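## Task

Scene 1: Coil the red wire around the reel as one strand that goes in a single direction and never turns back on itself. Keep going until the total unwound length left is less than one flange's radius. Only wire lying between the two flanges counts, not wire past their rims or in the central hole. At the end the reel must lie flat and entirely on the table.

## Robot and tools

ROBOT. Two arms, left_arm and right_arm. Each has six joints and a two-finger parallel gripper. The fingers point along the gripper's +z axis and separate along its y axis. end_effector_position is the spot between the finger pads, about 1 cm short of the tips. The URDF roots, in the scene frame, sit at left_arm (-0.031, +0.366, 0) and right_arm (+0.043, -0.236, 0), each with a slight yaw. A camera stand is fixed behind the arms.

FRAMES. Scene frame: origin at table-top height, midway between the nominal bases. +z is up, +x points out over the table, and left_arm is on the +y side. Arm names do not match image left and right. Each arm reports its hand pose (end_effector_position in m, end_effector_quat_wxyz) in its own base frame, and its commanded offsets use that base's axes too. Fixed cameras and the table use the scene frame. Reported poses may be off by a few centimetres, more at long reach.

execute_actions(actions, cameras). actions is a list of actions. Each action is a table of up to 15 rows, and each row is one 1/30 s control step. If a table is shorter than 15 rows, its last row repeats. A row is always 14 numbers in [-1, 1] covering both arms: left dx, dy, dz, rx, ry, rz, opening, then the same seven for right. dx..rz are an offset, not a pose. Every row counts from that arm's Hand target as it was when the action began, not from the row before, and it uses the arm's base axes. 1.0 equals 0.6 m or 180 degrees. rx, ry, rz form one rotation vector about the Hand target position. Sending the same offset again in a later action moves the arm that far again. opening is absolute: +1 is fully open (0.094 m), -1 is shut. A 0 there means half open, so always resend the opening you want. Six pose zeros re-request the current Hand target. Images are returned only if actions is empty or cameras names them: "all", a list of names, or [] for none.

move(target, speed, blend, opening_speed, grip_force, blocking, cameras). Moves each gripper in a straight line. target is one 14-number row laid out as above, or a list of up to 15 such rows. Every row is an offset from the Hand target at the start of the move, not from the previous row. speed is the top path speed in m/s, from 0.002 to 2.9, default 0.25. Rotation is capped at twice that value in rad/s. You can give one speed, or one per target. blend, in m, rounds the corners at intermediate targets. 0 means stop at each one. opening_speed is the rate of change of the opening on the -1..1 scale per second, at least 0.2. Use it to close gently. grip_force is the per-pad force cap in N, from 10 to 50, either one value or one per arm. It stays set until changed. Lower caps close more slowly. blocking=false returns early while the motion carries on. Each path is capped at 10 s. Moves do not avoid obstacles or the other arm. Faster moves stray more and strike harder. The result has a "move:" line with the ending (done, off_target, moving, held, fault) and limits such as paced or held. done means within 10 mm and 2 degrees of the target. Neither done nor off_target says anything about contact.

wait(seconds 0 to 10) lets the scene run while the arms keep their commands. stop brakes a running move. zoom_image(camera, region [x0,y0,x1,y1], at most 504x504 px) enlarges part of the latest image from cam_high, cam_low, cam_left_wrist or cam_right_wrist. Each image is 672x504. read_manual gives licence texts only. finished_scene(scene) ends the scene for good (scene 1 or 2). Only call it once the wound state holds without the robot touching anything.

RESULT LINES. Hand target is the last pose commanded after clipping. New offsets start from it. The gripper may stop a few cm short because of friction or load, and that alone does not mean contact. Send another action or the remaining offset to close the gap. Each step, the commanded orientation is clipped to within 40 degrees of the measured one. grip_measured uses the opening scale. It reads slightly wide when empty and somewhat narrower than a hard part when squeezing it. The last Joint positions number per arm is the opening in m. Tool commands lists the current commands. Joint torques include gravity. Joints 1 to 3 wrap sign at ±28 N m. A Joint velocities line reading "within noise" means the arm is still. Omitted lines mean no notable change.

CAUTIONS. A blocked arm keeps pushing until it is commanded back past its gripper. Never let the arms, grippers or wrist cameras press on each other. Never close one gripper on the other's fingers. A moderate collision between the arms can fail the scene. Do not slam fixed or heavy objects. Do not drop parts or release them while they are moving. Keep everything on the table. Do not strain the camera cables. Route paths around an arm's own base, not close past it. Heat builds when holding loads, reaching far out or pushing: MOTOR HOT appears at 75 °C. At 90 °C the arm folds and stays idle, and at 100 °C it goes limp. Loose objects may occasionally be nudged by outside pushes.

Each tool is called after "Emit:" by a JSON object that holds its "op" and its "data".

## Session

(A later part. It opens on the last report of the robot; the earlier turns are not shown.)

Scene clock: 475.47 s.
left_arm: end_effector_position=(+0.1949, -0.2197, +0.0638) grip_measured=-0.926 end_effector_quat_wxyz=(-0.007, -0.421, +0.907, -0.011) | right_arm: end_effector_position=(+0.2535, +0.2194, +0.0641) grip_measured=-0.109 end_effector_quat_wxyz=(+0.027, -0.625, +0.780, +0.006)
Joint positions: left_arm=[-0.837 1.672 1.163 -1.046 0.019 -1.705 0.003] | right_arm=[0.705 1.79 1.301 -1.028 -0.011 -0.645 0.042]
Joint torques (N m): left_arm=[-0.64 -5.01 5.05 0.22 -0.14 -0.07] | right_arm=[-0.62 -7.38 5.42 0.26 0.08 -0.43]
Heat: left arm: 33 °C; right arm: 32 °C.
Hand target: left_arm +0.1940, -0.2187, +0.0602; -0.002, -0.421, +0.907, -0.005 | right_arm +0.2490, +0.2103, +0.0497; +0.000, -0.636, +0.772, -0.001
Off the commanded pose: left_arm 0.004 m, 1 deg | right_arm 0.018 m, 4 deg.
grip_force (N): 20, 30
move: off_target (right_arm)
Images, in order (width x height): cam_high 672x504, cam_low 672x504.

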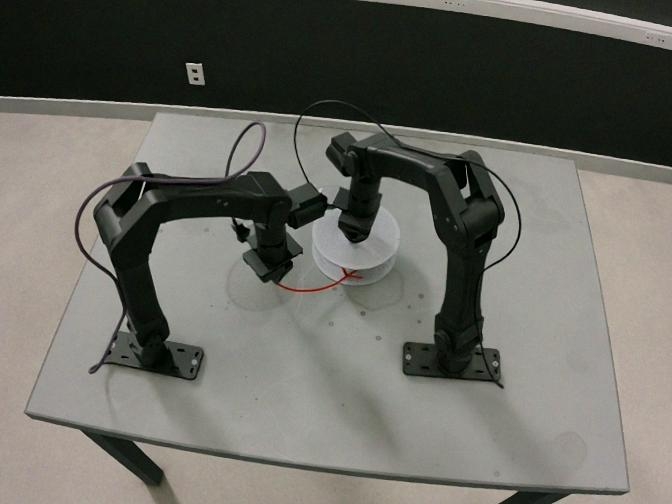

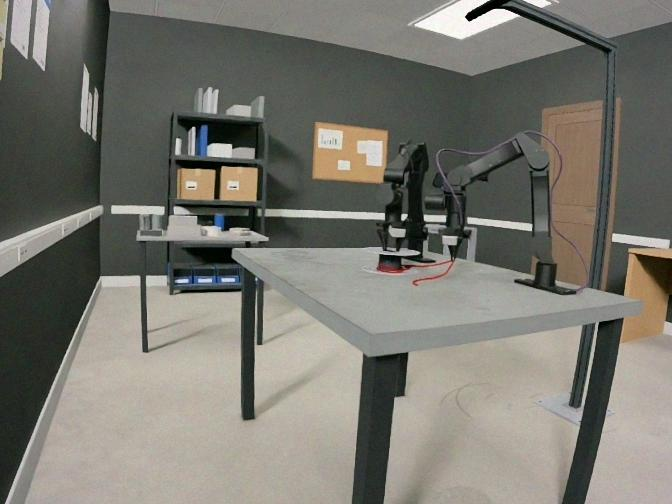

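Emit:
{"op": "move", "data": {"target": [[0,0,0,0,0,0,-0.96,0,0,0,0,0,0.39,-0.1]], "speed": [0.3], "cameras": ["cam_high","cam_low"]}}

Emit:
{"op": "zoom_image", "data": {"camera": "cam_high", "region": [220, 150, 400, 313]}}

Emit:
{"op": "zoom_image", "data": {"camera": "cam_low", "region": [340, 210, 480, 315]}}

Scene clock: 479.33 s.
left_arm: end_effector_position=(+0.1967, -0.2229, +0.0639) grip_measured=-0.926 end_effector_quat_wxyz=(-0.005, -0.420, +0.907, -0.017) | right_arm: end_effector_position=(+0.2536, +0.2195, +0.0642) grip_measured=-0.109 end_effector_quat_wxyz=(-0.026, +0.959, -0.281, +0.010)
Joint positions: left_arm=[-0.839 1.672 1.163 -1.032 0.019 -1.706 0.003] | right_arm=[0.705 1.789 1.301 -1.028 -0.011 -1.867 0.042]
Joint torques (N m): left_arm=[-0.43 -5.03 5.09 0.09 -0.14 -0.07] | right_arm=[-0.57 -7.57 5.37 0.28 0.09 -0.46]
Heat: left arm: 33 °C; right arm: 32 °C.
Hand target: left_arm +0.1940, -0.2188, +0.0602; -0.002, -0.421, +0.907, -0.005 | right_arm +0.2490, +0.2104, +0.0497; +0.000, +0.964, -0.266, +0.001
Off the commanded pose: left_arm 0.006 m, 2 deg | right_arm 0.018 m, 4 deg.
grip_force (N): 20, 30
move: off_target (right_arm)
Images, in order (width x height): cam_high 672x504, cam_low 672x504.

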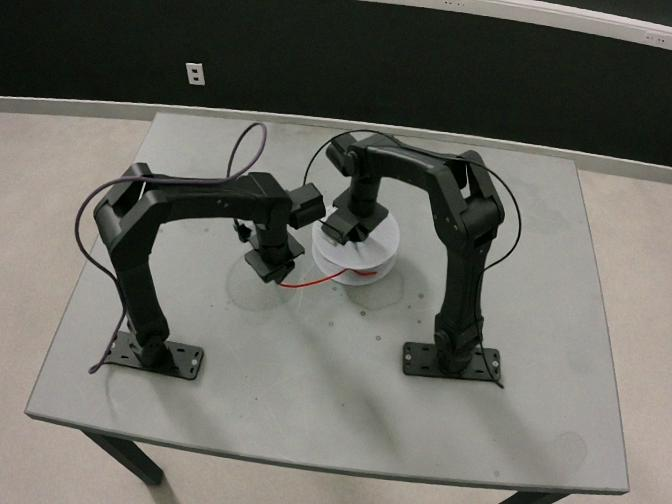

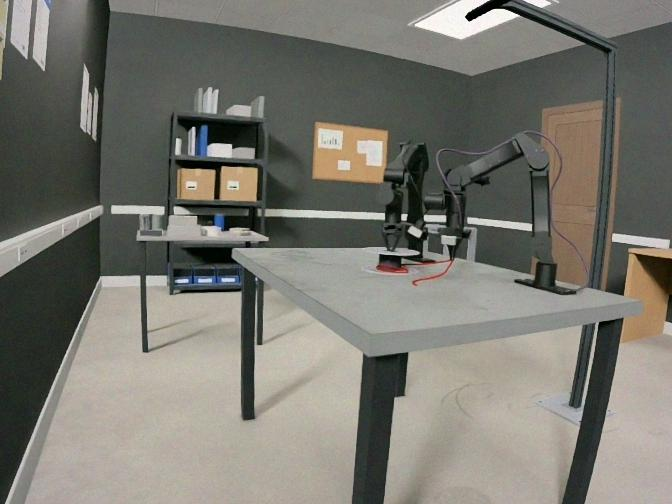

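Scaled by 2.800 from the camera's 672x504 image, which has a finer 960x720 frame.

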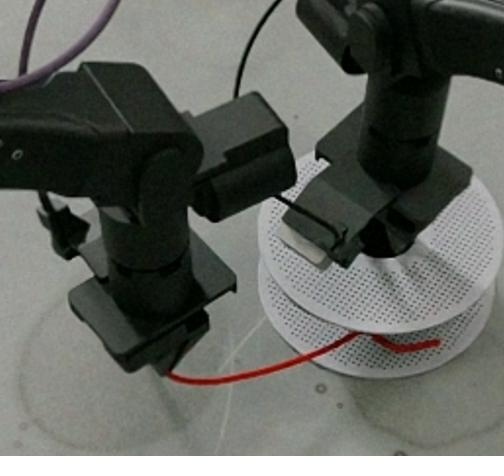

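Scaled by 3.600 from the camera's 672x504 image, which has a finer 960x720 frame.

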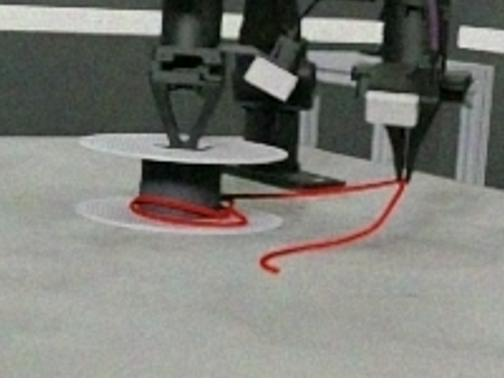

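Emit:
{"op": "move", "data": {"target": [[0,0,0,0,0,0,-0.96,0,0,0,0,0,0,-0.6],[0,0,0,0,0,0,-0.96,0,0,0,0,0,-0.4,-0.6],[0,0,-0.03,0,0,0,-0.96,0,0,0,0,0,-0.8,-0.6],[0,0,-0.055,0,0,0,-0.96,0,0,0,0,0,0.80,-0.6]], "speed": [0.1,0.5,0.5,0.5], "blend": [0,0.02,0.02,0]}}

Emit:
{"op": "move", "data": {"target": [[0,0,0,0,0,0,-0.96,0,0,0,0,0,0,-0.1],[0,0,0.0,0,0,0,-0.82,0,0,0,0,0,0,-0.1],[0,0,0,0,0,0,-0.82,0,0,0,0,0,0.4,-0.1]], "speed": [0.1,0.3,0.3], "opening_speed": 0.5, "cameras": ["cam_high","cam_low"]}}

Emit:
{"op": "zoom_image", "data": {"camera": "cam_high", "region": [160, 150, 400, 313]}}

Emit:
{"op": "zoom_image", "data": {"camera": "cam_low", "region": [340, 210, 480, 315]}}

Scene clock: 487.63 s.
left_arm: end_effector_position=(+0.1954, -0.2213, +0.0316) grip_measured=-0.926 end_effector_quat_wxyz=(-0.006, -0.420, +0.907, -0.013) | right_arm: end_effector_position=(+0.2538, +0.2170, +0.0590) grip_measured=-0.598 end_effector_quat_wxyz=(+0.006, +0.544, +0.839, +0.020)
Joint positions: left_arm=[-0.839 1.713 1.075 -0.911 0.019 -1.706 0.003] | right_arm=[0.705 1.8 1.294 -1.022 0 1.854 0.019]
Joint torques (N m): left_arm=[-0.43 -5.01 4.71 0.2 -0.14 -0.06] | right_arm=[-0.72 -8.24 6.11 0.19 -0.01 0.1]
Heat: left arm: 33 °C; right arm: 33 °C.
Hand target: left_arm +0.1940, -0.2186, +0.0271; -0.002, -0.421, +0.907, -0.004 | right_arm +0.2490, +0.2103, +0.0497; -0.001, +0.550, +0.835, +0.000
Off the commanded pose: left_arm 0.005 m, 1 deg | right_arm 0.012 m, 3 deg.
grip_force (N): 20, 30
move: off_target (right_arm)

Scene clock: 493.00 s.
left_arm: end_effector_position=(+0.1971, -0.2232, +0.0317) grip_measured=-0.822 end_effector_quat_wxyz=(-0.004, -0.420, +0.907, -0.018) | right_arm: end_effector_position=(+0.2531, +0.2189, +0.0633) grip_measured=-0.114 end_effector_quat_wxyz=(+0.016, -0.031, +0.999, +0.020)
Joint positions: left_arm=[-0.839 1.713 1.075 -0.901 0.019 -1.706 0.008] | right_arm=[0.705 1.792 1.301 -1.029 -0.01 0.643 0.042]
Joint torques (N m): left_arm=[-0.42 -5.01 4.75 0.11 -0.13 -0.07] | right_arm=[-0.62 -7.51 5.53 0.25 0.07 -0.37]
Heat: left arm: 33 °C; right arm: 32 °C.
Hand target: left_arm +0.1941, -0.2187, +0.0271; -0.002, -0.421, +0.907, -0.005 | right_arm +0.2489, +0.2104, +0.0497; -0.001, -0.046, +0.999, +0.000
Off the commanded pose: left_arm 0.007 m, 2 deg | right_arm 0.017 m, 3 deg.
grip_force (N): 20, 30
move: off_target (right_arm)
Images, in order (width x height): cam_high 672x504, cam_low 672x504.

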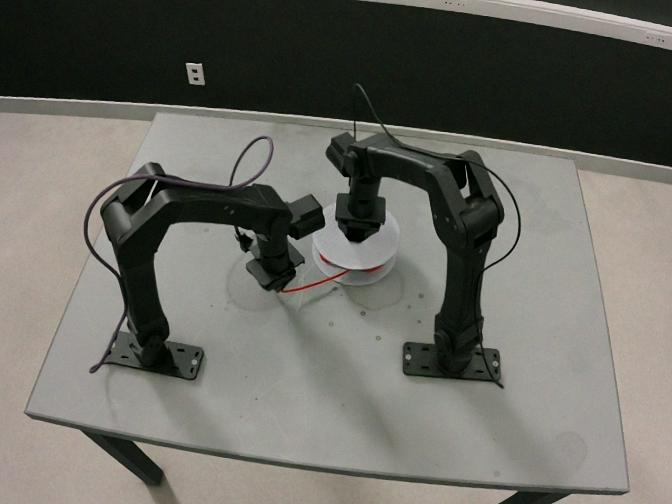

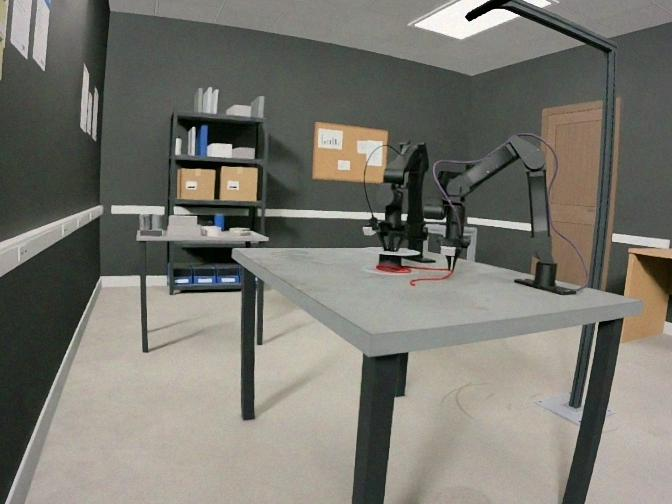

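Scaled by 2.100 from the camera's 672x504 image, which has a finer 960x720 frame.

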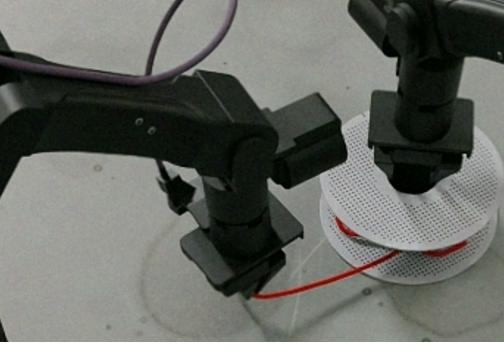

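Scaled by 3.600 from the camera's 672x504 image, which has a finer 960x720 frame.

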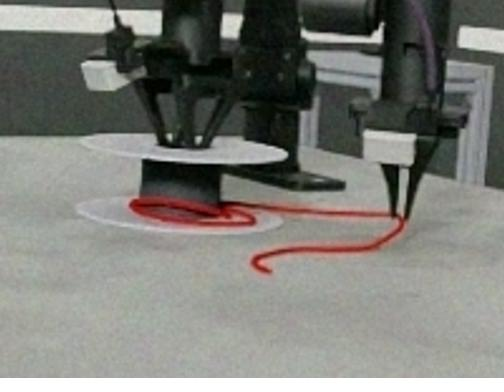

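Emit:
{"op": "move", "data": {"target": [[0,0,0,0,0,0,-0.82,0,0,0,0,0,0.5,-0.1]], "speed": [0.3], "cameras": ["cam_high","cam_low"]}}

Emit:
{"op": "zoom_image", "data": {"camera": "cam_high", "region": [160, 150, 400, 313]}}

Emit:
{"op": "zoom_image", "data": {"camera": "cam_low", "region": [340, 210, 480, 315]}}

Scene clock: 497.37 s.
left_arm: end_effector_position=(+0.1971, -0.2232, +0.0317) grip_measured=-0.822 end_effector_quat_wxyz=(-0.004, -0.420, +0.907, -0.018) | right_arm: end_effector_position=(+0.2524, +0.2205, +0.0642) grip_measured=-0.109 end_effector_quat_wxyz=(-0.028, +0.728, -0.685, -0.007)
Joint positions: left_arm=[-0.839 1.713 1.075 -0.901 0.019 -1.706 0.008] | right_arm=[0.705 1.79 1.302 -1.029 -0.02 -0.927 0.042]
Joint torques (N m): left_arm=[-0.42 -5.04 4.75 0.11 -0.14 -0.06] | right_arm=[-0.51 -7.51 5.39 0.29 0.17 -0.4]
Heat: left arm: 33 °C; right arm: 32 °C.
Hand target: left_arm +0.1940, -0.2187, +0.0271; -0.002, -0.421, +0.907, -0.004 | right_arm +0.2489, +0.2104, +0.0497; +0.000, +0.739, -0.674, +0.001
Off the commanded pose: left_arm 0.007 m, 2 deg | right_arm 0.018 m, 4 deg.
grip_force (N): 20, 30
move: off_target (right_arm)
Images, in order (width x height): cam_high 672x504, cam_low 672x504.

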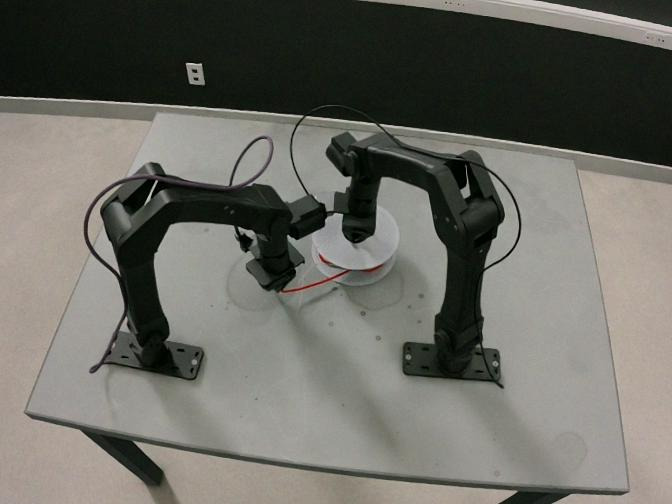

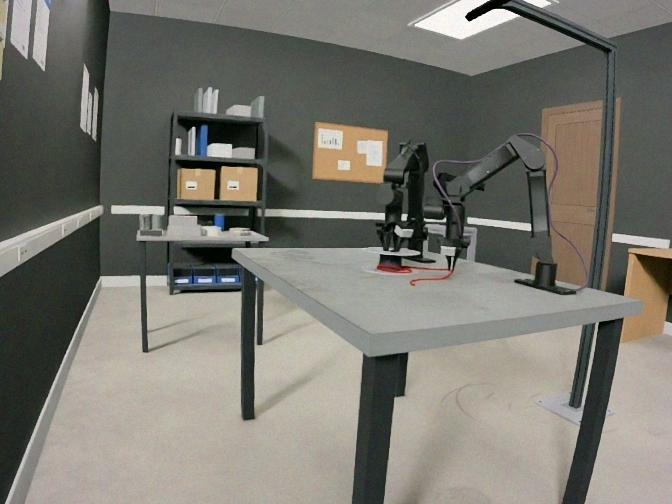

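Scaled by 2.100 from the camera's 672x504 image, which has a finer 960x720 frame.

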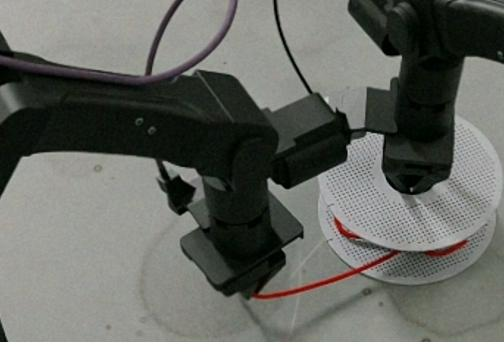

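Scaled by 3.600 from the camera's 672x504 image, which has a finer 960x720 frame.

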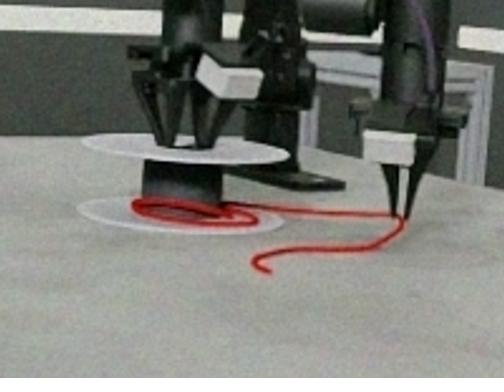

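Emit:
{"op": "move", "data": {"target": [[0,0,0,0,0,0,-0.5,0,0,0,0,0,0,-0.1],[0,0.02,0.15,0,0,0,-0.4,0,0,0,0,0,0,-0.1],[0.15,0.22,0.15,0,0,-0.1,-0.4,0,0,0,0,0,0,-0.1],[0.15,0.22,0.15,0,0,-0.1,-0.4,0,0,0,0,0,0.4,-0.1]], "speed": 0.3, "cameras": ["cam_high","cam_low","cam_left_wrist"]}}

Emit:
{"op": "zoom_image", "data": {"camera": "cam_high", "region": [160, 150, 400, 313]}}

Emit:
{"op": "zoom_image", "data": {"camera": "cam_low", "region": [340, 210, 480, 315]}}

Scene clock: 505.27 s.
left_arm: end_effector_position=(+0.2799, -0.0865, +0.1126) grip_measured=-0.402 end_effector_quat_wxyz=(-0.005, -0.275, +0.961, -0.003) | right_arm: end_effector_position=(+0.2546, +0.2185, +0.0646) grip_measured=-0.108 end_effector_quat_wxyz=(-0.015, +0.984, -0.176, +0.026)
Joint positions: left_arm=[-0.297 1.658 1.344 -1.263 0.01 -0.855 0.028] | right_arm=[0.718 1.789 1.302 -1.028 0.022 -2.069 0.042]
Joint torques (N m): left_arm=[0.34 -4.89 8.46 -0.03 0.01 0.07] | right_arm=[0.57 -7.54 5.22 0.32 0.22 -0.36]
Heat: left arm: 33 °C; right arm: 33 °C.
Hand target: left_arm +0.2840, -0.0867, +0.1172; -0.003, -0.274, +0.962, -0.004 | right_arm +0.2490, +0.2103, +0.0497; +0.000, +0.994, -0.111, +0.001
Off the commanded pose: left_arm 0.006 m, 0 deg | right_arm 0.018 m, 8 deg.
joint sent to its limit (right arm) — joint 6 (wrist roll), lower limit. The joint targets are off in orientation, not in position.
grip_force (N): 20, 30
move: off_target (right_arm)
Images, in order (width x height): cam_high 672x504, cam_low 672x504, cam_left_wrist 672x504.

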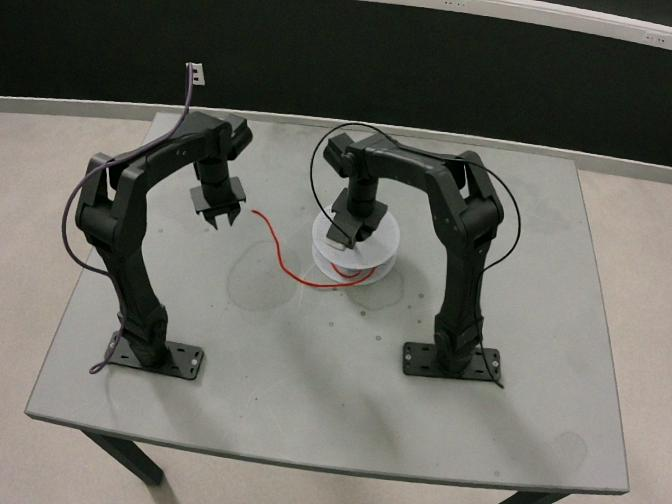

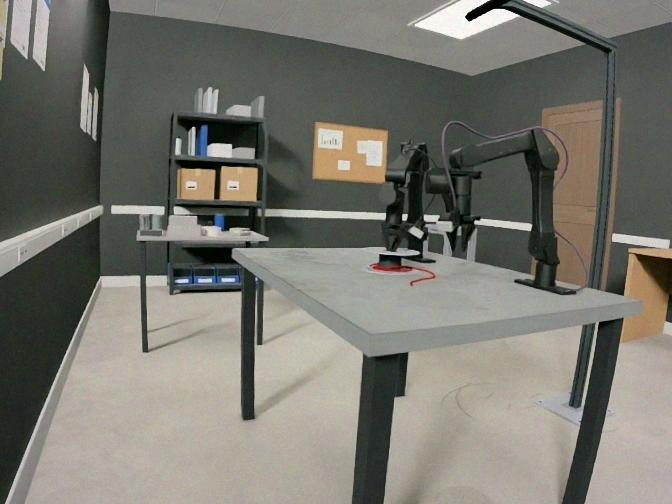

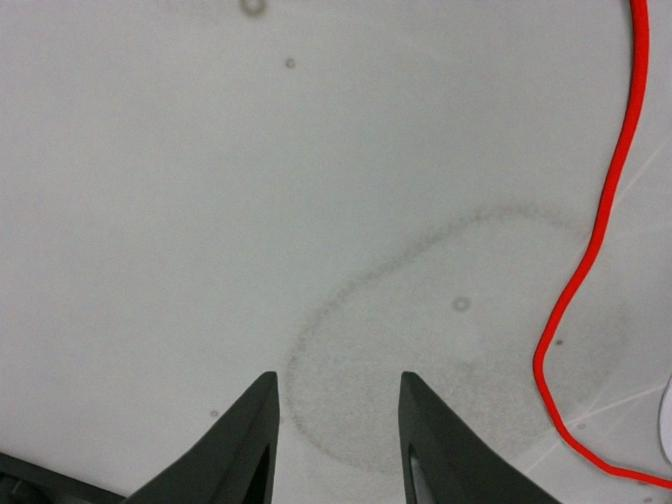

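Scaled by 2.100 from the camera's 672x504 image, which has a finer 960x720 frame.

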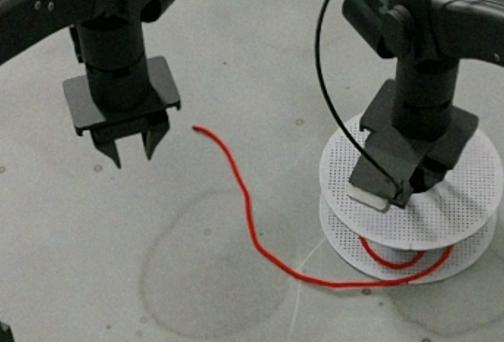

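Scaled by 3.600 from the camera's 672x504 image, which has a finer 960x720 frame.

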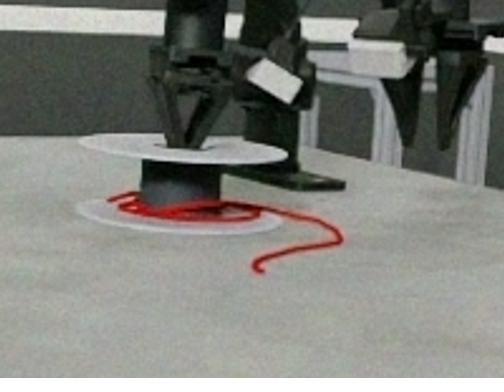

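Emit:
{"op": "move", "data": {"target": [[0,0,0,0,0,0,-0.4,0,0,0,0,0,0,-0.6],[0,0,0,0,0,0,-0.4,0,0,0,0,0,-0.4,-0.6],[0,0,0,0,0,0,-0.4,0,0,0,0,0,-0.8,-0.6],[0,0,0,0,0,0,-0.4,0,0,0,0,0,0.80,-0.6]], "speed": [0.1,0.5,0.5,0.5], "blend": [0,0.02,0.02,0]}}

Emit:
{"op": "move", "data": {"target": [[0,0,0,0,0,0,-0.4,0,0,0,0,0,0,-0.1],[0,0,0,0,0,0,-0.4,0,0,0,0,0,0.5,-0.1]], "speed": [0.1,0.3], "opening_speed": 0.5, "cameras": ["cam_high","cam_low"]}}

Emit:
{"op": "zoom_image", "data": {"camera": "cam_high", "region": [160, 150, 400, 313]}}

Emit:
{"op": "zoom_image", "data": {"camera": "cam_low", "region": [340, 210, 480, 315]}}

Scene clock: 513.60 s.
left_arm: end_effector_position=(+0.2799, -0.0865, +0.1126) grip_measured=-0.402 end_effector_quat_wxyz=(-0.005, -0.275, +0.961, -0.003) | right_arm: end_effector_position=(+0.2538, +0.2167, +0.0579) grip_measured=-0.598 end_effector_quat_wxyz=(+0.010, +0.405, +0.914, +0.017)
Joint positions: left_arm=[-0.297 1.658 1.344 -1.263 0.01 -0.855 0.028] | right_arm=[0.706 1.804 1.294 -1.022 0.004 1.54 0.019]
Joint torques (N m): left_arm=[0.32 -4.92 8.47 -0.03 0 0.07] | right_arm=[-0.75 -8.61 5.97 0.15 -0.06 0.09]
Heat: left arm: 34 °C; right arm: 32 °C.
Hand target: left_arm +0.2840, -0.0867, +0.1172; -0.003, -0.274, +0.962, -0.004 | right_arm +0.2490, +0.2104, +0.0498; -0.001, +0.413, +0.911, +0.000
Off the commanded pose: left_arm 0.006 m, 0 deg | right_arm 0.011 m, 3 deg.
grip_force (N): 20, 30
move: off_target (right_arm)

Scene clock: 518.27 s.
left_arm: end_effector_position=(+0.2799, -0.0865, +0.1126) grip_measured=-0.402 end_effector_quat_wxyz=(-0.005, -0.275, +0.961, -0.003) | right_arm: end_effector_position=(+0.2543, +0.2186, +0.0638) grip_measured=-0.111 end_effector_quat_wxyz=(+0.024, -0.339, +0.941, +0.012)
Joint positions: left_arm=[-0.297 1.658 1.344 -1.263 0.01 -0.855 0.028] | right_arm=[0.704 1.791 1.302 -1.028 -0.005 0.013 0.042]
Joint torques (N m): left_arm=[0.34 -4.92 8.46 -0.03 0 0.07] | right_arm=[-0.59 -7.43 5.53 0.26 -0.02 -0.4]
Heat: left arm: 34 °C; right arm: 32 °C.
Hand target: left_arm +0.2840, -0.0867, +0.1172; -0.003, -0.274, +0.962, -0.004 | right_arm +0.2489, +0.2103, +0.0497; -0.001, -0.352, +0.936, +0.000
Off the commanded pose: left_arm 0.006 m, 0 deg | right_arm 0.017 m, 4 deg.
grip_force (N): 20, 30
move: off_target (right_arm)
Images, in order (width x height): cam_high 672x504, cam_low 672x504.

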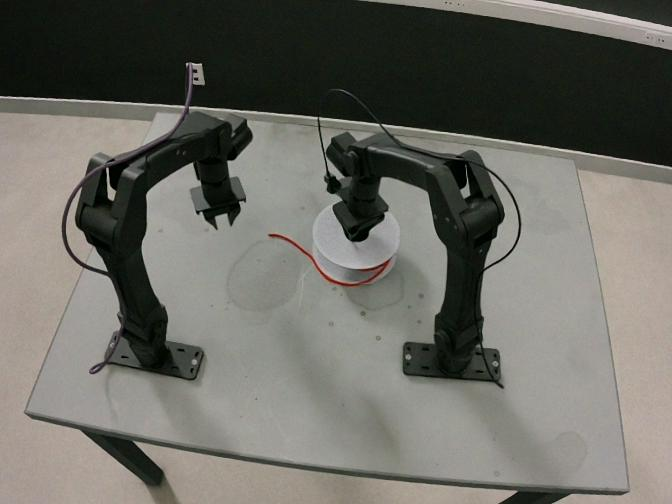

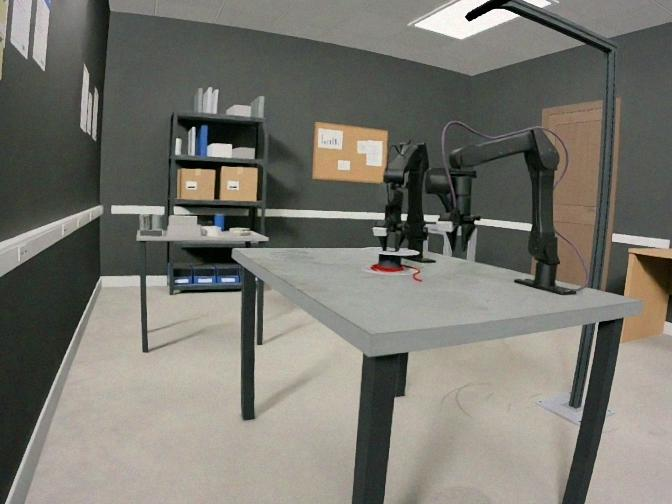

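Scaled by 2.100 from the camera's 672x504 image, which has a finer 960x720 frame.

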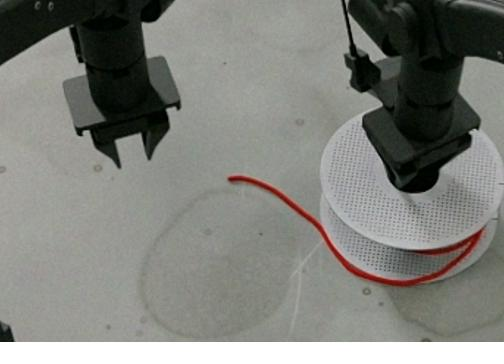

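Scaled by 3.600 from the camera's 672x504 image, which has a finer 960x720 frame.

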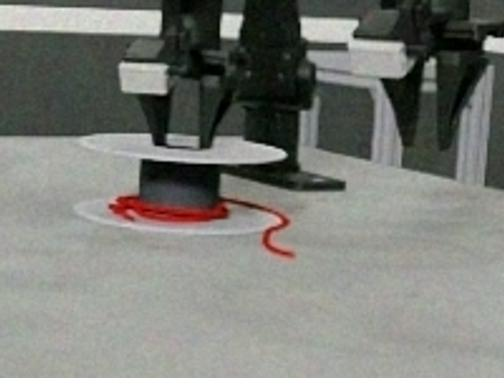

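Emit:
{"op": "move", "data": {"target": [[0,0,0,0,0,0,-0.4,0,0,0,0,0,0.5,-0.1]], "speed": [0.3], "cameras": ["cam_high","cam_low"]}}

Emit:
{"op": "zoom_image", "data": {"camera": "cam_high", "region": [240, 150, 420, 313]}}

Emit:
{"op": "zoom_image", "data": {"camera": "cam_low", "region": [340, 210, 480, 315]}}

Scene clock: 522.97 s.
left_arm: end_effector_position=(+0.2799, -0.0865, +0.1126) grip_measured=-0.402 end_effector_quat_wxyz=(-0.005, -0.275, +0.961, -0.003) | right_arm: end_effector_position=(+0.2542, +0.2188, +0.0643) grip_measured=-0.109 end_effector_quat_wxyz=(-0.026, +0.904, -0.426, +0.008)
Joint positions: left_arm=[-0.297 1.658 1.344 -1.263 0.01 -0.855 0.028] | right_arm=[0.704 1.789 1.302 -1.028 -0.007 -1.557 0.042]
Joint torques (N m): left_arm=[0.34 -4.9 8.44 -0.03 0.01 0.07] | right_arm=[-0.57 -7.45 5.29 0.28 0.08 -0.39]
Heat: left arm: 34 °C; right arm: 32 °C.
Hand target: left_arm +0.2840, -0.0867, +0.1172; -0.003, -0.274, +0.962, -0.004 | right_arm +0.2489, +0.2103, +0.0497; +0.000, +0.911, -0.413, +0.001
Off the commanded pose: left_arm 0.006 m, 0 deg | right_arm 0.018 m, 4 deg.
grip_force (N): 20, 30
move: off_target (right_arm)
Images, in order (width x height): cam_high 672x504, cam_low 672x504.

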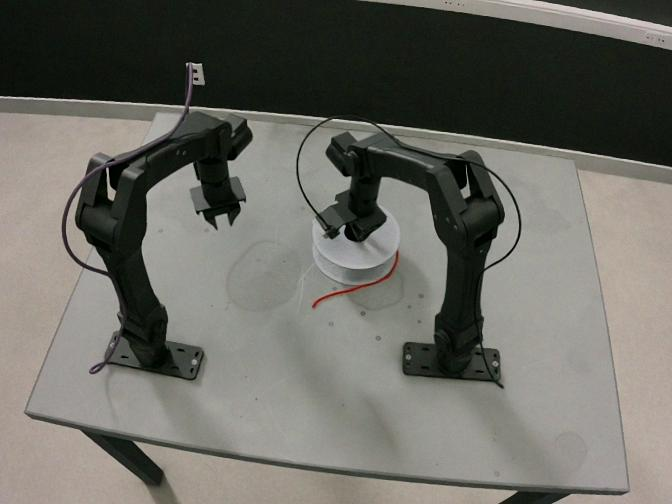

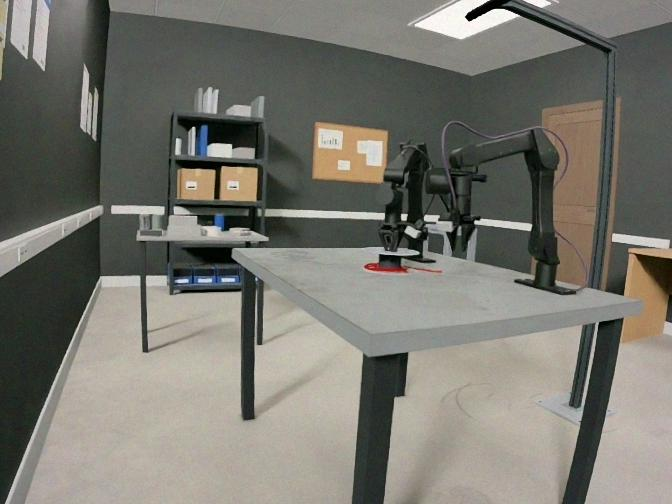

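Scaled by 2.800 from the camera's 672x504 image, which has a finer 960x720 frame.

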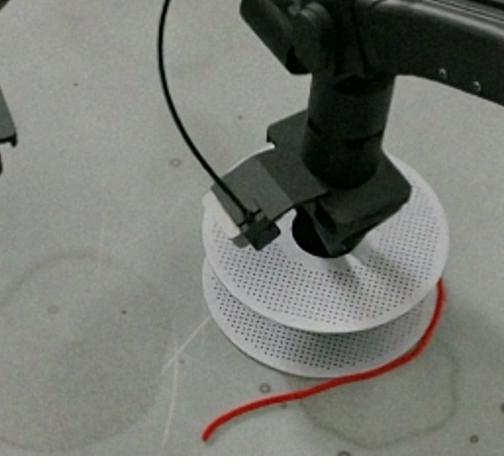

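Scaled by 3.600 from the camera's 672x504 image, which has a finer 960x720 frame.

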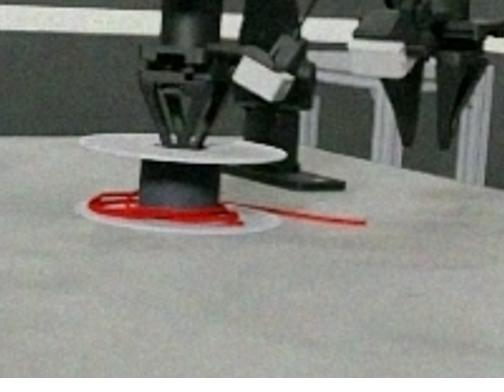

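Emit:
{"op": "move", "data": {"target": [[0,0,0,0,0,0,-0.4,0,0,0,0,0,0,-0.6],[0,0,0,0,0,0,-0.4,0,0,0,0,0,-0.4,-0.6],[0,0,0,0,0,0,-0.4,0,0,0,0,0,-0.8,-0.6],[0,0,0,0,0,0,-0.4,0,0,0,0,0,0.92,-0.6]], "speed": [0.1,0.5,0.5,0.5], "blend": [0,0.02,0.02,0]}}

Emit:
{"op": "move", "data": {"target": [[0,0,0,0,0,0,-0.4,0,0,0,0,0,0,-0.1],[0,0,0,0,0,0,-0.4,0,0,0,0,0,0.5,-0.1]], "speed": [0.1,0.3], "opening_speed": 0.5, "cameras": ["cam_high","cam_low"]}}

Emit:
{"op": "zoom_image", "data": {"camera": "cam_high", "region": [240, 150, 420, 313]}}

Emit:
{"op": "zoom_image", "data": {"camera": "cam_low", "region": [340, 210, 480, 315]}}

Scene clock: 534.63 s.
left_arm: end_effector_position=(+0.2799, -0.0865, +0.1126) grip_measured=-0.402 end_effector_quat_wxyz=(-0.005, -0.275, +0.961, -0.003) | right_arm: end_effector_position=(+0.2530, +0.2174, +0.0596) grip_measured=-0.598 end_effector_quat_wxyz=(+0.004, +0.517, +0.856, +0.021)
Joint positions: left_arm=[-0.297 1.658 1.344 -1.263 0.01 -0.855 0.028] | right_arm=[0.704 1.799 1.295 -1.025 -0.005 1.791 0.019]
Joint torques (N m): left_arm=[0.34 -4.9 8.44 -0.03 0.01 0.07] | right_arm=[-0.68 -8.17 5.96 0.22 0 0.12]
Heat: left arm: 35 °C; right arm: 32 °C.
Hand target: left_arm +0.2840, -0.0867, +0.1172; -0.003, -0.274, +0.962, -0.004 | right_arm +0.2490, +0.2104, +0.0498; -0.001, +0.524, +0.852, +0.000
Off the commanded pose: left_arm 0.006 m, 0 deg | right_arm 0.013 m, 3 deg.
grip_force (N): 20, 30
move: off_target (right_arm)

Scene clock: 539.33 s.
left_arm: end_effector_position=(+0.2799, -0.0865, +0.1126) grip_measured=-0.402 end_effector_quat_wxyz=(-0.005, -0.275, +0.961, -0.003) | right_arm: end_effector_position=(+0.2536, +0.2189, +0.0636) grip_measured=-0.113 end_effector_quat_wxyz=(+0.021, -0.219, +0.975, +0.016)
Joint positions: left_arm=[-0.297 1.658 1.344 -1.263 0.01 -0.855 0.028] | right_arm=[0.704 1.792 1.302 -1.029 -0.009 0.263 0.042]
Joint torques (N m): left_arm=[0.34 -4.89 8.44 -0.03 0.01 0.07] | right_arm=[-0.59 -7.45 5.57 0.25 0.04 -0.37]
Heat: left arm: 35 °C; right arm: 32 °C.
Hand target: left_arm +0.2840, -0.0867, +0.1172; -0.003, -0.274, +0.962, -0.004 | right_arm +0.2490, +0.2104, +0.0497; -0.001, -0.232, +0.973, +0.000
Off the commanded pose: left_arm 0.006 m, 0 deg | right_arm 0.017 m, 3 deg.
grip_force (N): 20, 30
move: off_target (right_arm)
Images, in order (width x height): cam_high 672x504, cam_low 672x504.

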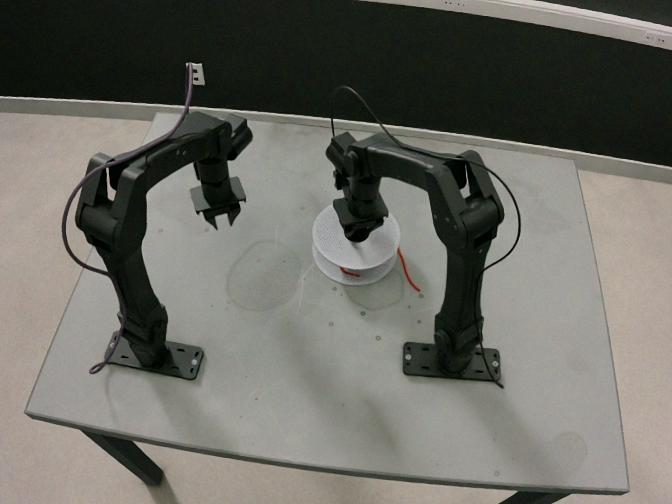

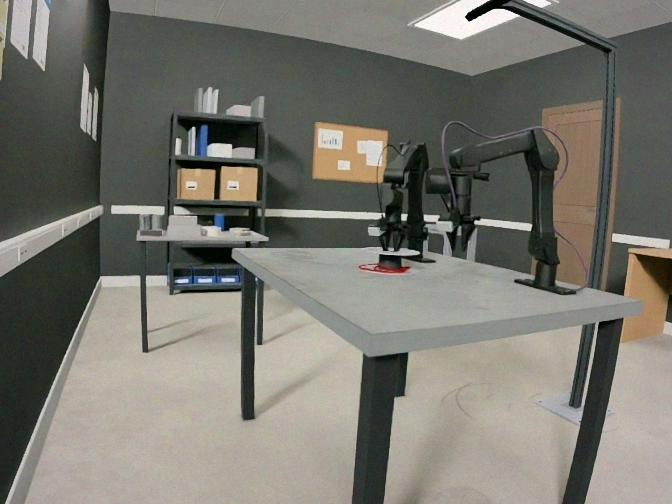

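Scaled by 2.800 from the camera's 672x504 image, which has a finer 960x720 frame.

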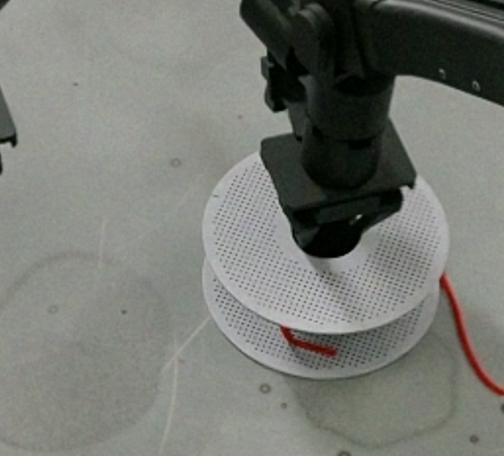

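Scaled by 3.600 from the camera's 672x504 image, which has a finer 960x720 frame.

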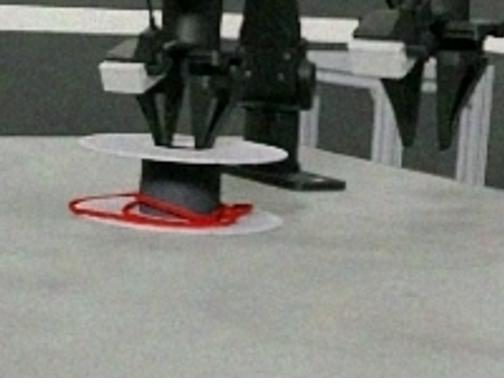

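Emit:
{"op": "move", "data": {"target": [[0,0,0,0,0,0,-0.4,0,0,0,0,0,0.65,-0.1]], "speed": [0.3], "cameras": ["cam_high","cam_low"]}}

Emit:
{"op": "zoom_image", "data": {"camera": "cam_high", "region": [280, 150, 460, 313]}}

Emit:
{"op": "zoom_image", "data": {"camera": "cam_low", "region": [340, 210, 480, 315]}}

Scene clock: 546.60 s.
left_arm: end_effector_position=(+0.2799, -0.0865, +0.1126) grip_measured=-0.402 end_effector_quat_wxyz=(-0.005, -0.275, +0.961, -0.003) | right_arm: end_effector_position=(+0.2538, +0.2191, +0.0644) grip_measured=-0.109 end_effector_quat_wxyz=(-0.026, +0.946, -0.324, +0.010)
Joint positions: left_arm=[-0.297 1.658 1.344 -1.263 0.01 -0.855 0.028] | right_arm=[0.704 1.79 1.302 -1.029 -0.009 -1.778 0.042]
Joint torques (N m): left_arm=[0.32 -4.9 8.44 -0.03 0.01 0.07] | right_arm=[-0.5 -7.46 5.29 0.3 0.09 -0.38]
Heat: left arm: 35 °C; right arm: 32 °C.
Hand target: left_arm +0.2840, -0.0867, +0.1172; -0.003, -0.274, +0.962, -0.004 | right_arm +0.2490, +0.2104, +0.0497; +0.000, +0.951, -0.311, +0.001
Off the commanded pose: left_arm 0.006 m, 0 deg | right_arm 0.018 m, 4 deg.
grip_force (N): 20, 30
move: off_target (right_arm)
Images, in order (width x height): cam_high 672x504, cam_low 672x504.

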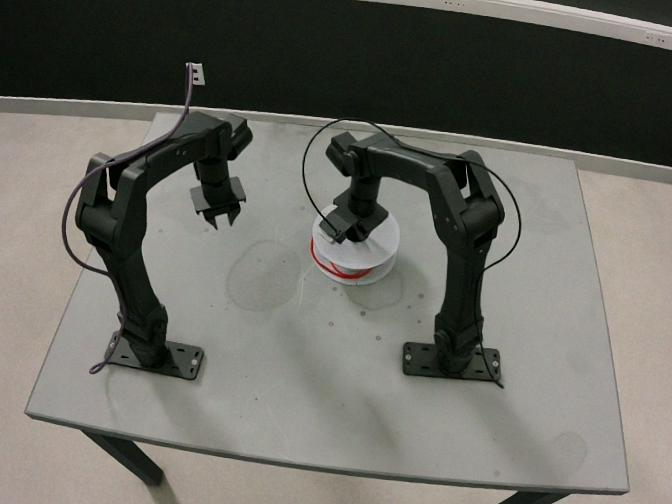

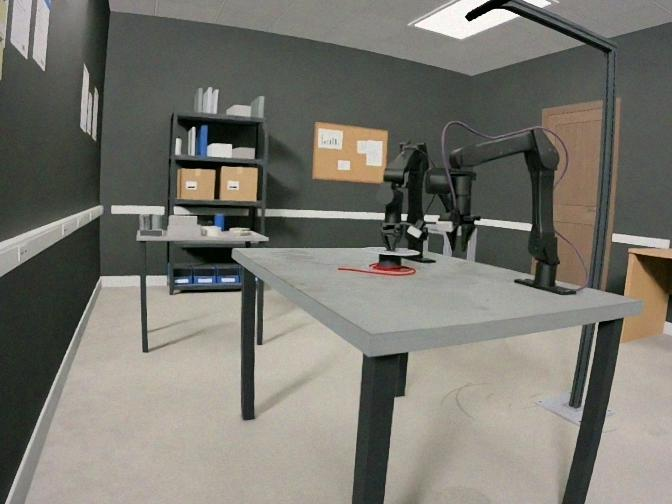

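Scaled by 2.800 from the camera's 672x504 image, which has a finer 960x720 frame.

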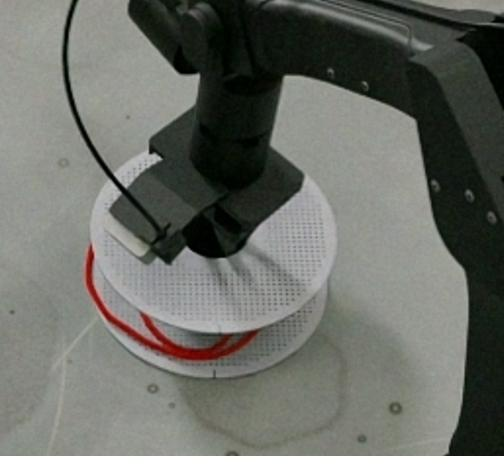

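Scaled by 3.600 from the camera's 672x504 image, which has a finer 960x720 frame.

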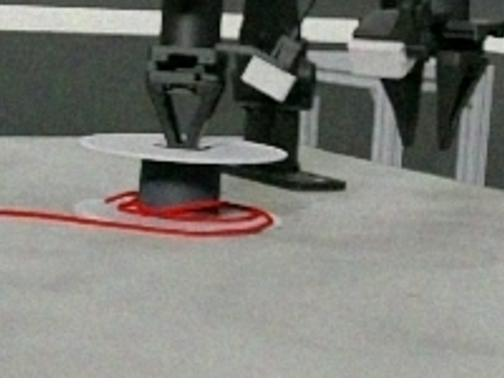

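Emit:
{"op": "move", "data": {"target": [[0.2,-0.17,0.18,0,0,-0.2,-0.4,0,0,0,0,0,0,-0.1]], "speed": 0.3, "cameras": ["cam_high","cam_left_wrist"]}}

Scene clock: 550.20 s.
left_arm: end_effector_position=(+0.4033, -0.1854, +0.2227) grip_measured=-0.402 end_effector_quat_wxyz=(+0.120, +0.028, +0.991, -0.057) | right_arm: end_effector_position=(+0.2538, +0.2191, +0.0644) grip_measured=-0.109 end_effector_quat_wxyz=(-0.026, +0.946, -0.324, +0.010)
Joint positions: left_arm=[-0.428 2.113 2.367 -1.559 0.011 -0.373 0.028] | right_arm=[0.704 1.79 1.302 -1.029 -0.009 -1.778 0.042]
Joint torques (N m): left_arm=[-0.51 -7.9 8.01 0.5 -0.01 0.11] | right_arm=[-0.51 -7.41 5.23 0.3 0.08 -0.38]
Heat: left arm: 35 °C; right arm: 33 °C.
Hand target: left_arm +0.4041, -0.1886, +0.2252; -0.004, +0.037, +0.999, -0.003 | right_arm +0.2490, +0.2104, +0.0497; +0.000, +0.951, -0.311, +0.001
Off the commanded pose: left_arm 0.004 m, 16 deg | right_arm 0.018 m, 4 deg.
joint sent to its limit (left arm) — joint 4 (wrist pitch), lower limit. The joint targets are off in orientation, not in position.
grip_force (N): 20, 30
move: off_target (left_arm, right_arm)
Images, in order (width x height): cam_high 672x504, cam_left_wrist 672x504.

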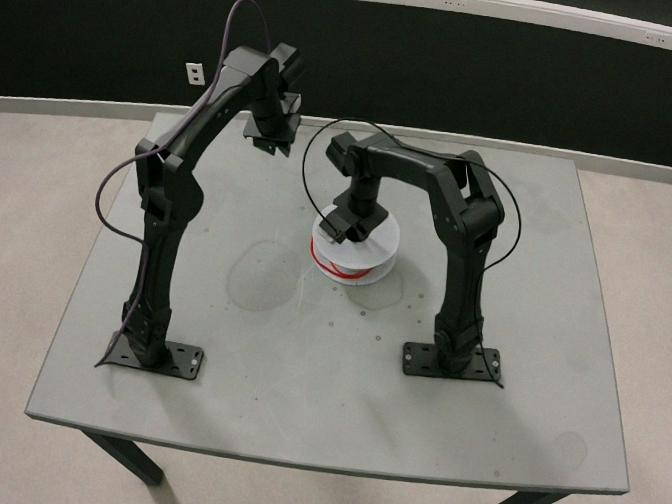

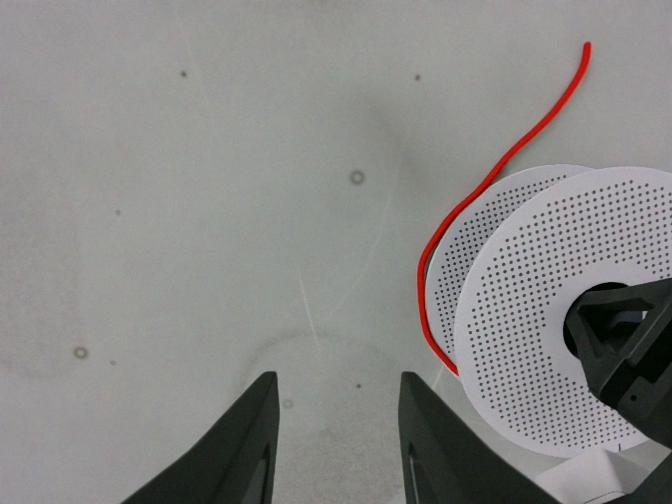

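Emit:
{"op": "move", "data": {"target": [[0,0,0,0,0,0,-0.4,0,0,0,0,0,0,-0.6],[0,0,0,0,0,0,-0.4,0,0,0,0,0,-0.4,-0.6],[-0.1,0.15,-0.05,0,0,0.3,-0.4,0,0,0,0,0,-0.8,-0.6],[-0.17,0.2,-0.1,0,0,0.4,-0.4,0,0,0,0,0,0.85,-0.6]], "speed": [0.1,0.5,0.5,0.5], "blend": [0,0.02,0.02,0]}}

Emit:
{"op": "move", "data": {"target": [[0,0,0,0,0,0,-0.4,0,0,0,0,0,0,-0.1],[0,0,0,0,0,0,-0.4,0,0,0,0,0,0.5,-0.1],[0,0,0,0,0,0,-0.4,0,0,0,0,0,1.0,-0.1]], "speed": [0.1,0.35,0.35], "opening_speed": 0.5, "cameras": ["cam_high","cam_low","cam_left_wrist"]}}

Emit:
{"op": "zoom_image", "data": {"camera": "cam_high", "region": [280, 150, 460, 313]}}

Emit:
{"op": "zoom_image", "data": {"camera": "cam_low", "region": [340, 210, 480, 315]}}

Scene clock: 560.73 s.
left_arm: end_effector_position=(+0.3016, -0.0716, +0.1573) grip_measured=-0.402 end_effector_quat_wxyz=(-0.015, -0.551, +0.834, +0.008) | right_arm: end_effector_position=(+0.2530, +0.2175, +0.0601) grip_measured=-0.598 end_effector_quat_wxyz=(+0.004, +0.517, +0.856, +0.021)
Joint positions: left_arm=[-0.229 1.753 1.63 -1.48 0.012 -1.396 0.028] | right_arm=[0.704 1.798 1.295 -1.025 -0.005 1.791 0.019]
Joint torques (N m): left_arm=[0.65 -8.64 5.04 0.17 -0.03 -0.07] | right_arm=[-0.66 -8.1 5.86 0.23 0.01 0.08]
Heat: left arm: 34 °C; right arm: 32 °C.
Hand target: left_arm +0.3021, -0.0687, +0.1652; -0.001, -0.558, +0.830, -0.005 | right_arm +0.2490, +0.2104, +0.0498; -0.001, +0.524, +0.852, +0.001
Off the commanded pose: left_arm 0.008 m, 2 deg | right_arm 0.013 m, 3 deg.
grip_force (N): 20, 30
move: off_target (right_arm)

Scene clock: 568.03 s.
left_arm: end_effector_position=(+0.3016, -0.0716, +0.1573) grip_measured=-0.402 end_effector_quat_wxyz=(-0.015, -0.551, +0.834, +0.008) | right_arm: end_effector_position=(+0.2546, +0.2189, +0.0644) grip_measured=-0.109 end_effector_quat_wxyz=(-0.028, +0.843, -0.537, +0.004)
Joint positions: left_arm=[-0.229 1.753 1.63 -1.48 0.012 -1.396 0.028] | right_arm=[0.703 1.79 1.303 -1.028 -0.009 -1.305 0.042]
Joint torques (N m): left_arm=[0.64 -8.65 5.03 0.18 -0.04 -0.09] | right_arm=[-0.36 -7.41 5.39 0.27 0.07 -0.39]
Heat: left arm: 34 °C; right arm: 33 °C.
Hand target: left_arm +0.3021, -0.0687, +0.1652; -0.001, -0.558, +0.830, -0.005 | right_arm +0.2490, +0.2103, +0.0498; +0.001, +0.852, -0.524, +0.001
Off the commanded pose: left_arm 0.008 m, 2 deg | right_arm 0.018 m, 4 deg.
grip_force (N): 20, 30
move: off_target (right_arm)
Images, in order (width x height): cam_high 672x504, cam_low 672x504, cam_left_wrist 672x504.

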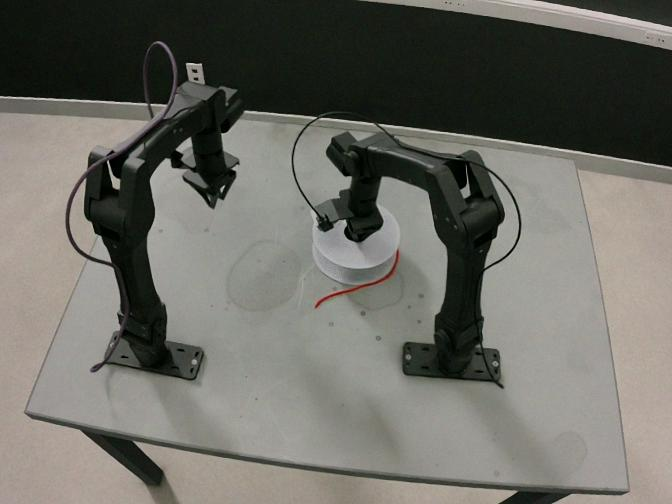

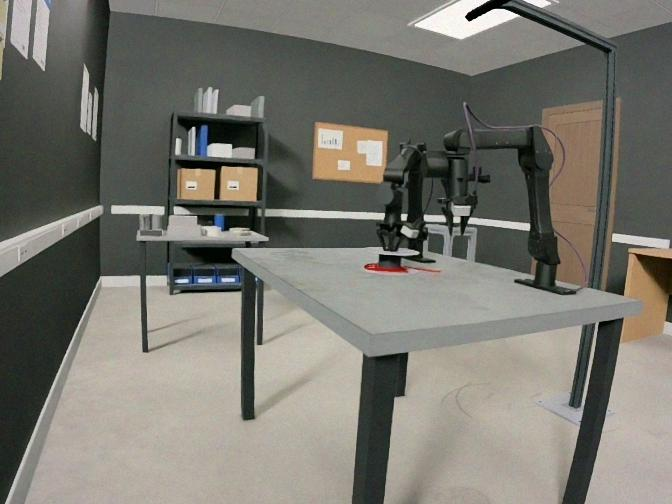

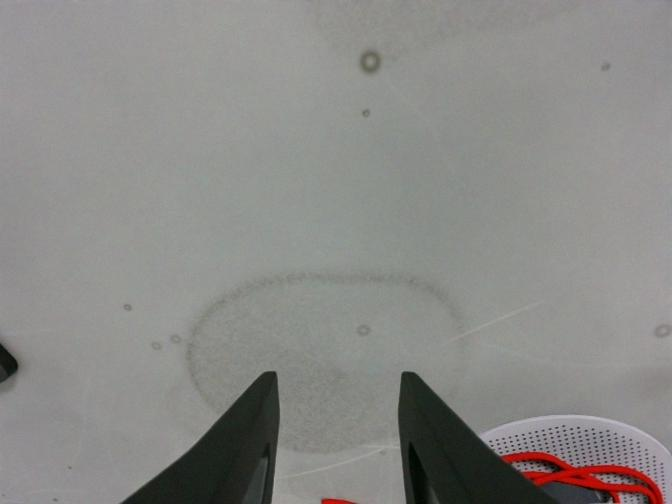

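Scaled by 2.800 from the camera's 672x504 image, which has a finer 960x720 frame.

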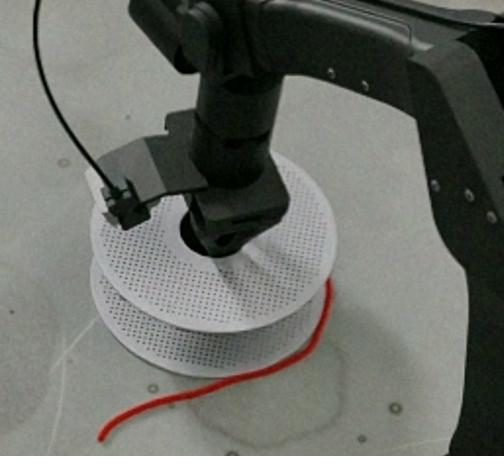

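Scaled by 3.600 from the camera's 672x504 image, which has a finer 960x720 frame.

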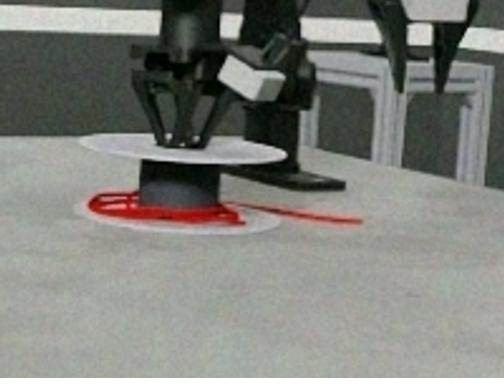

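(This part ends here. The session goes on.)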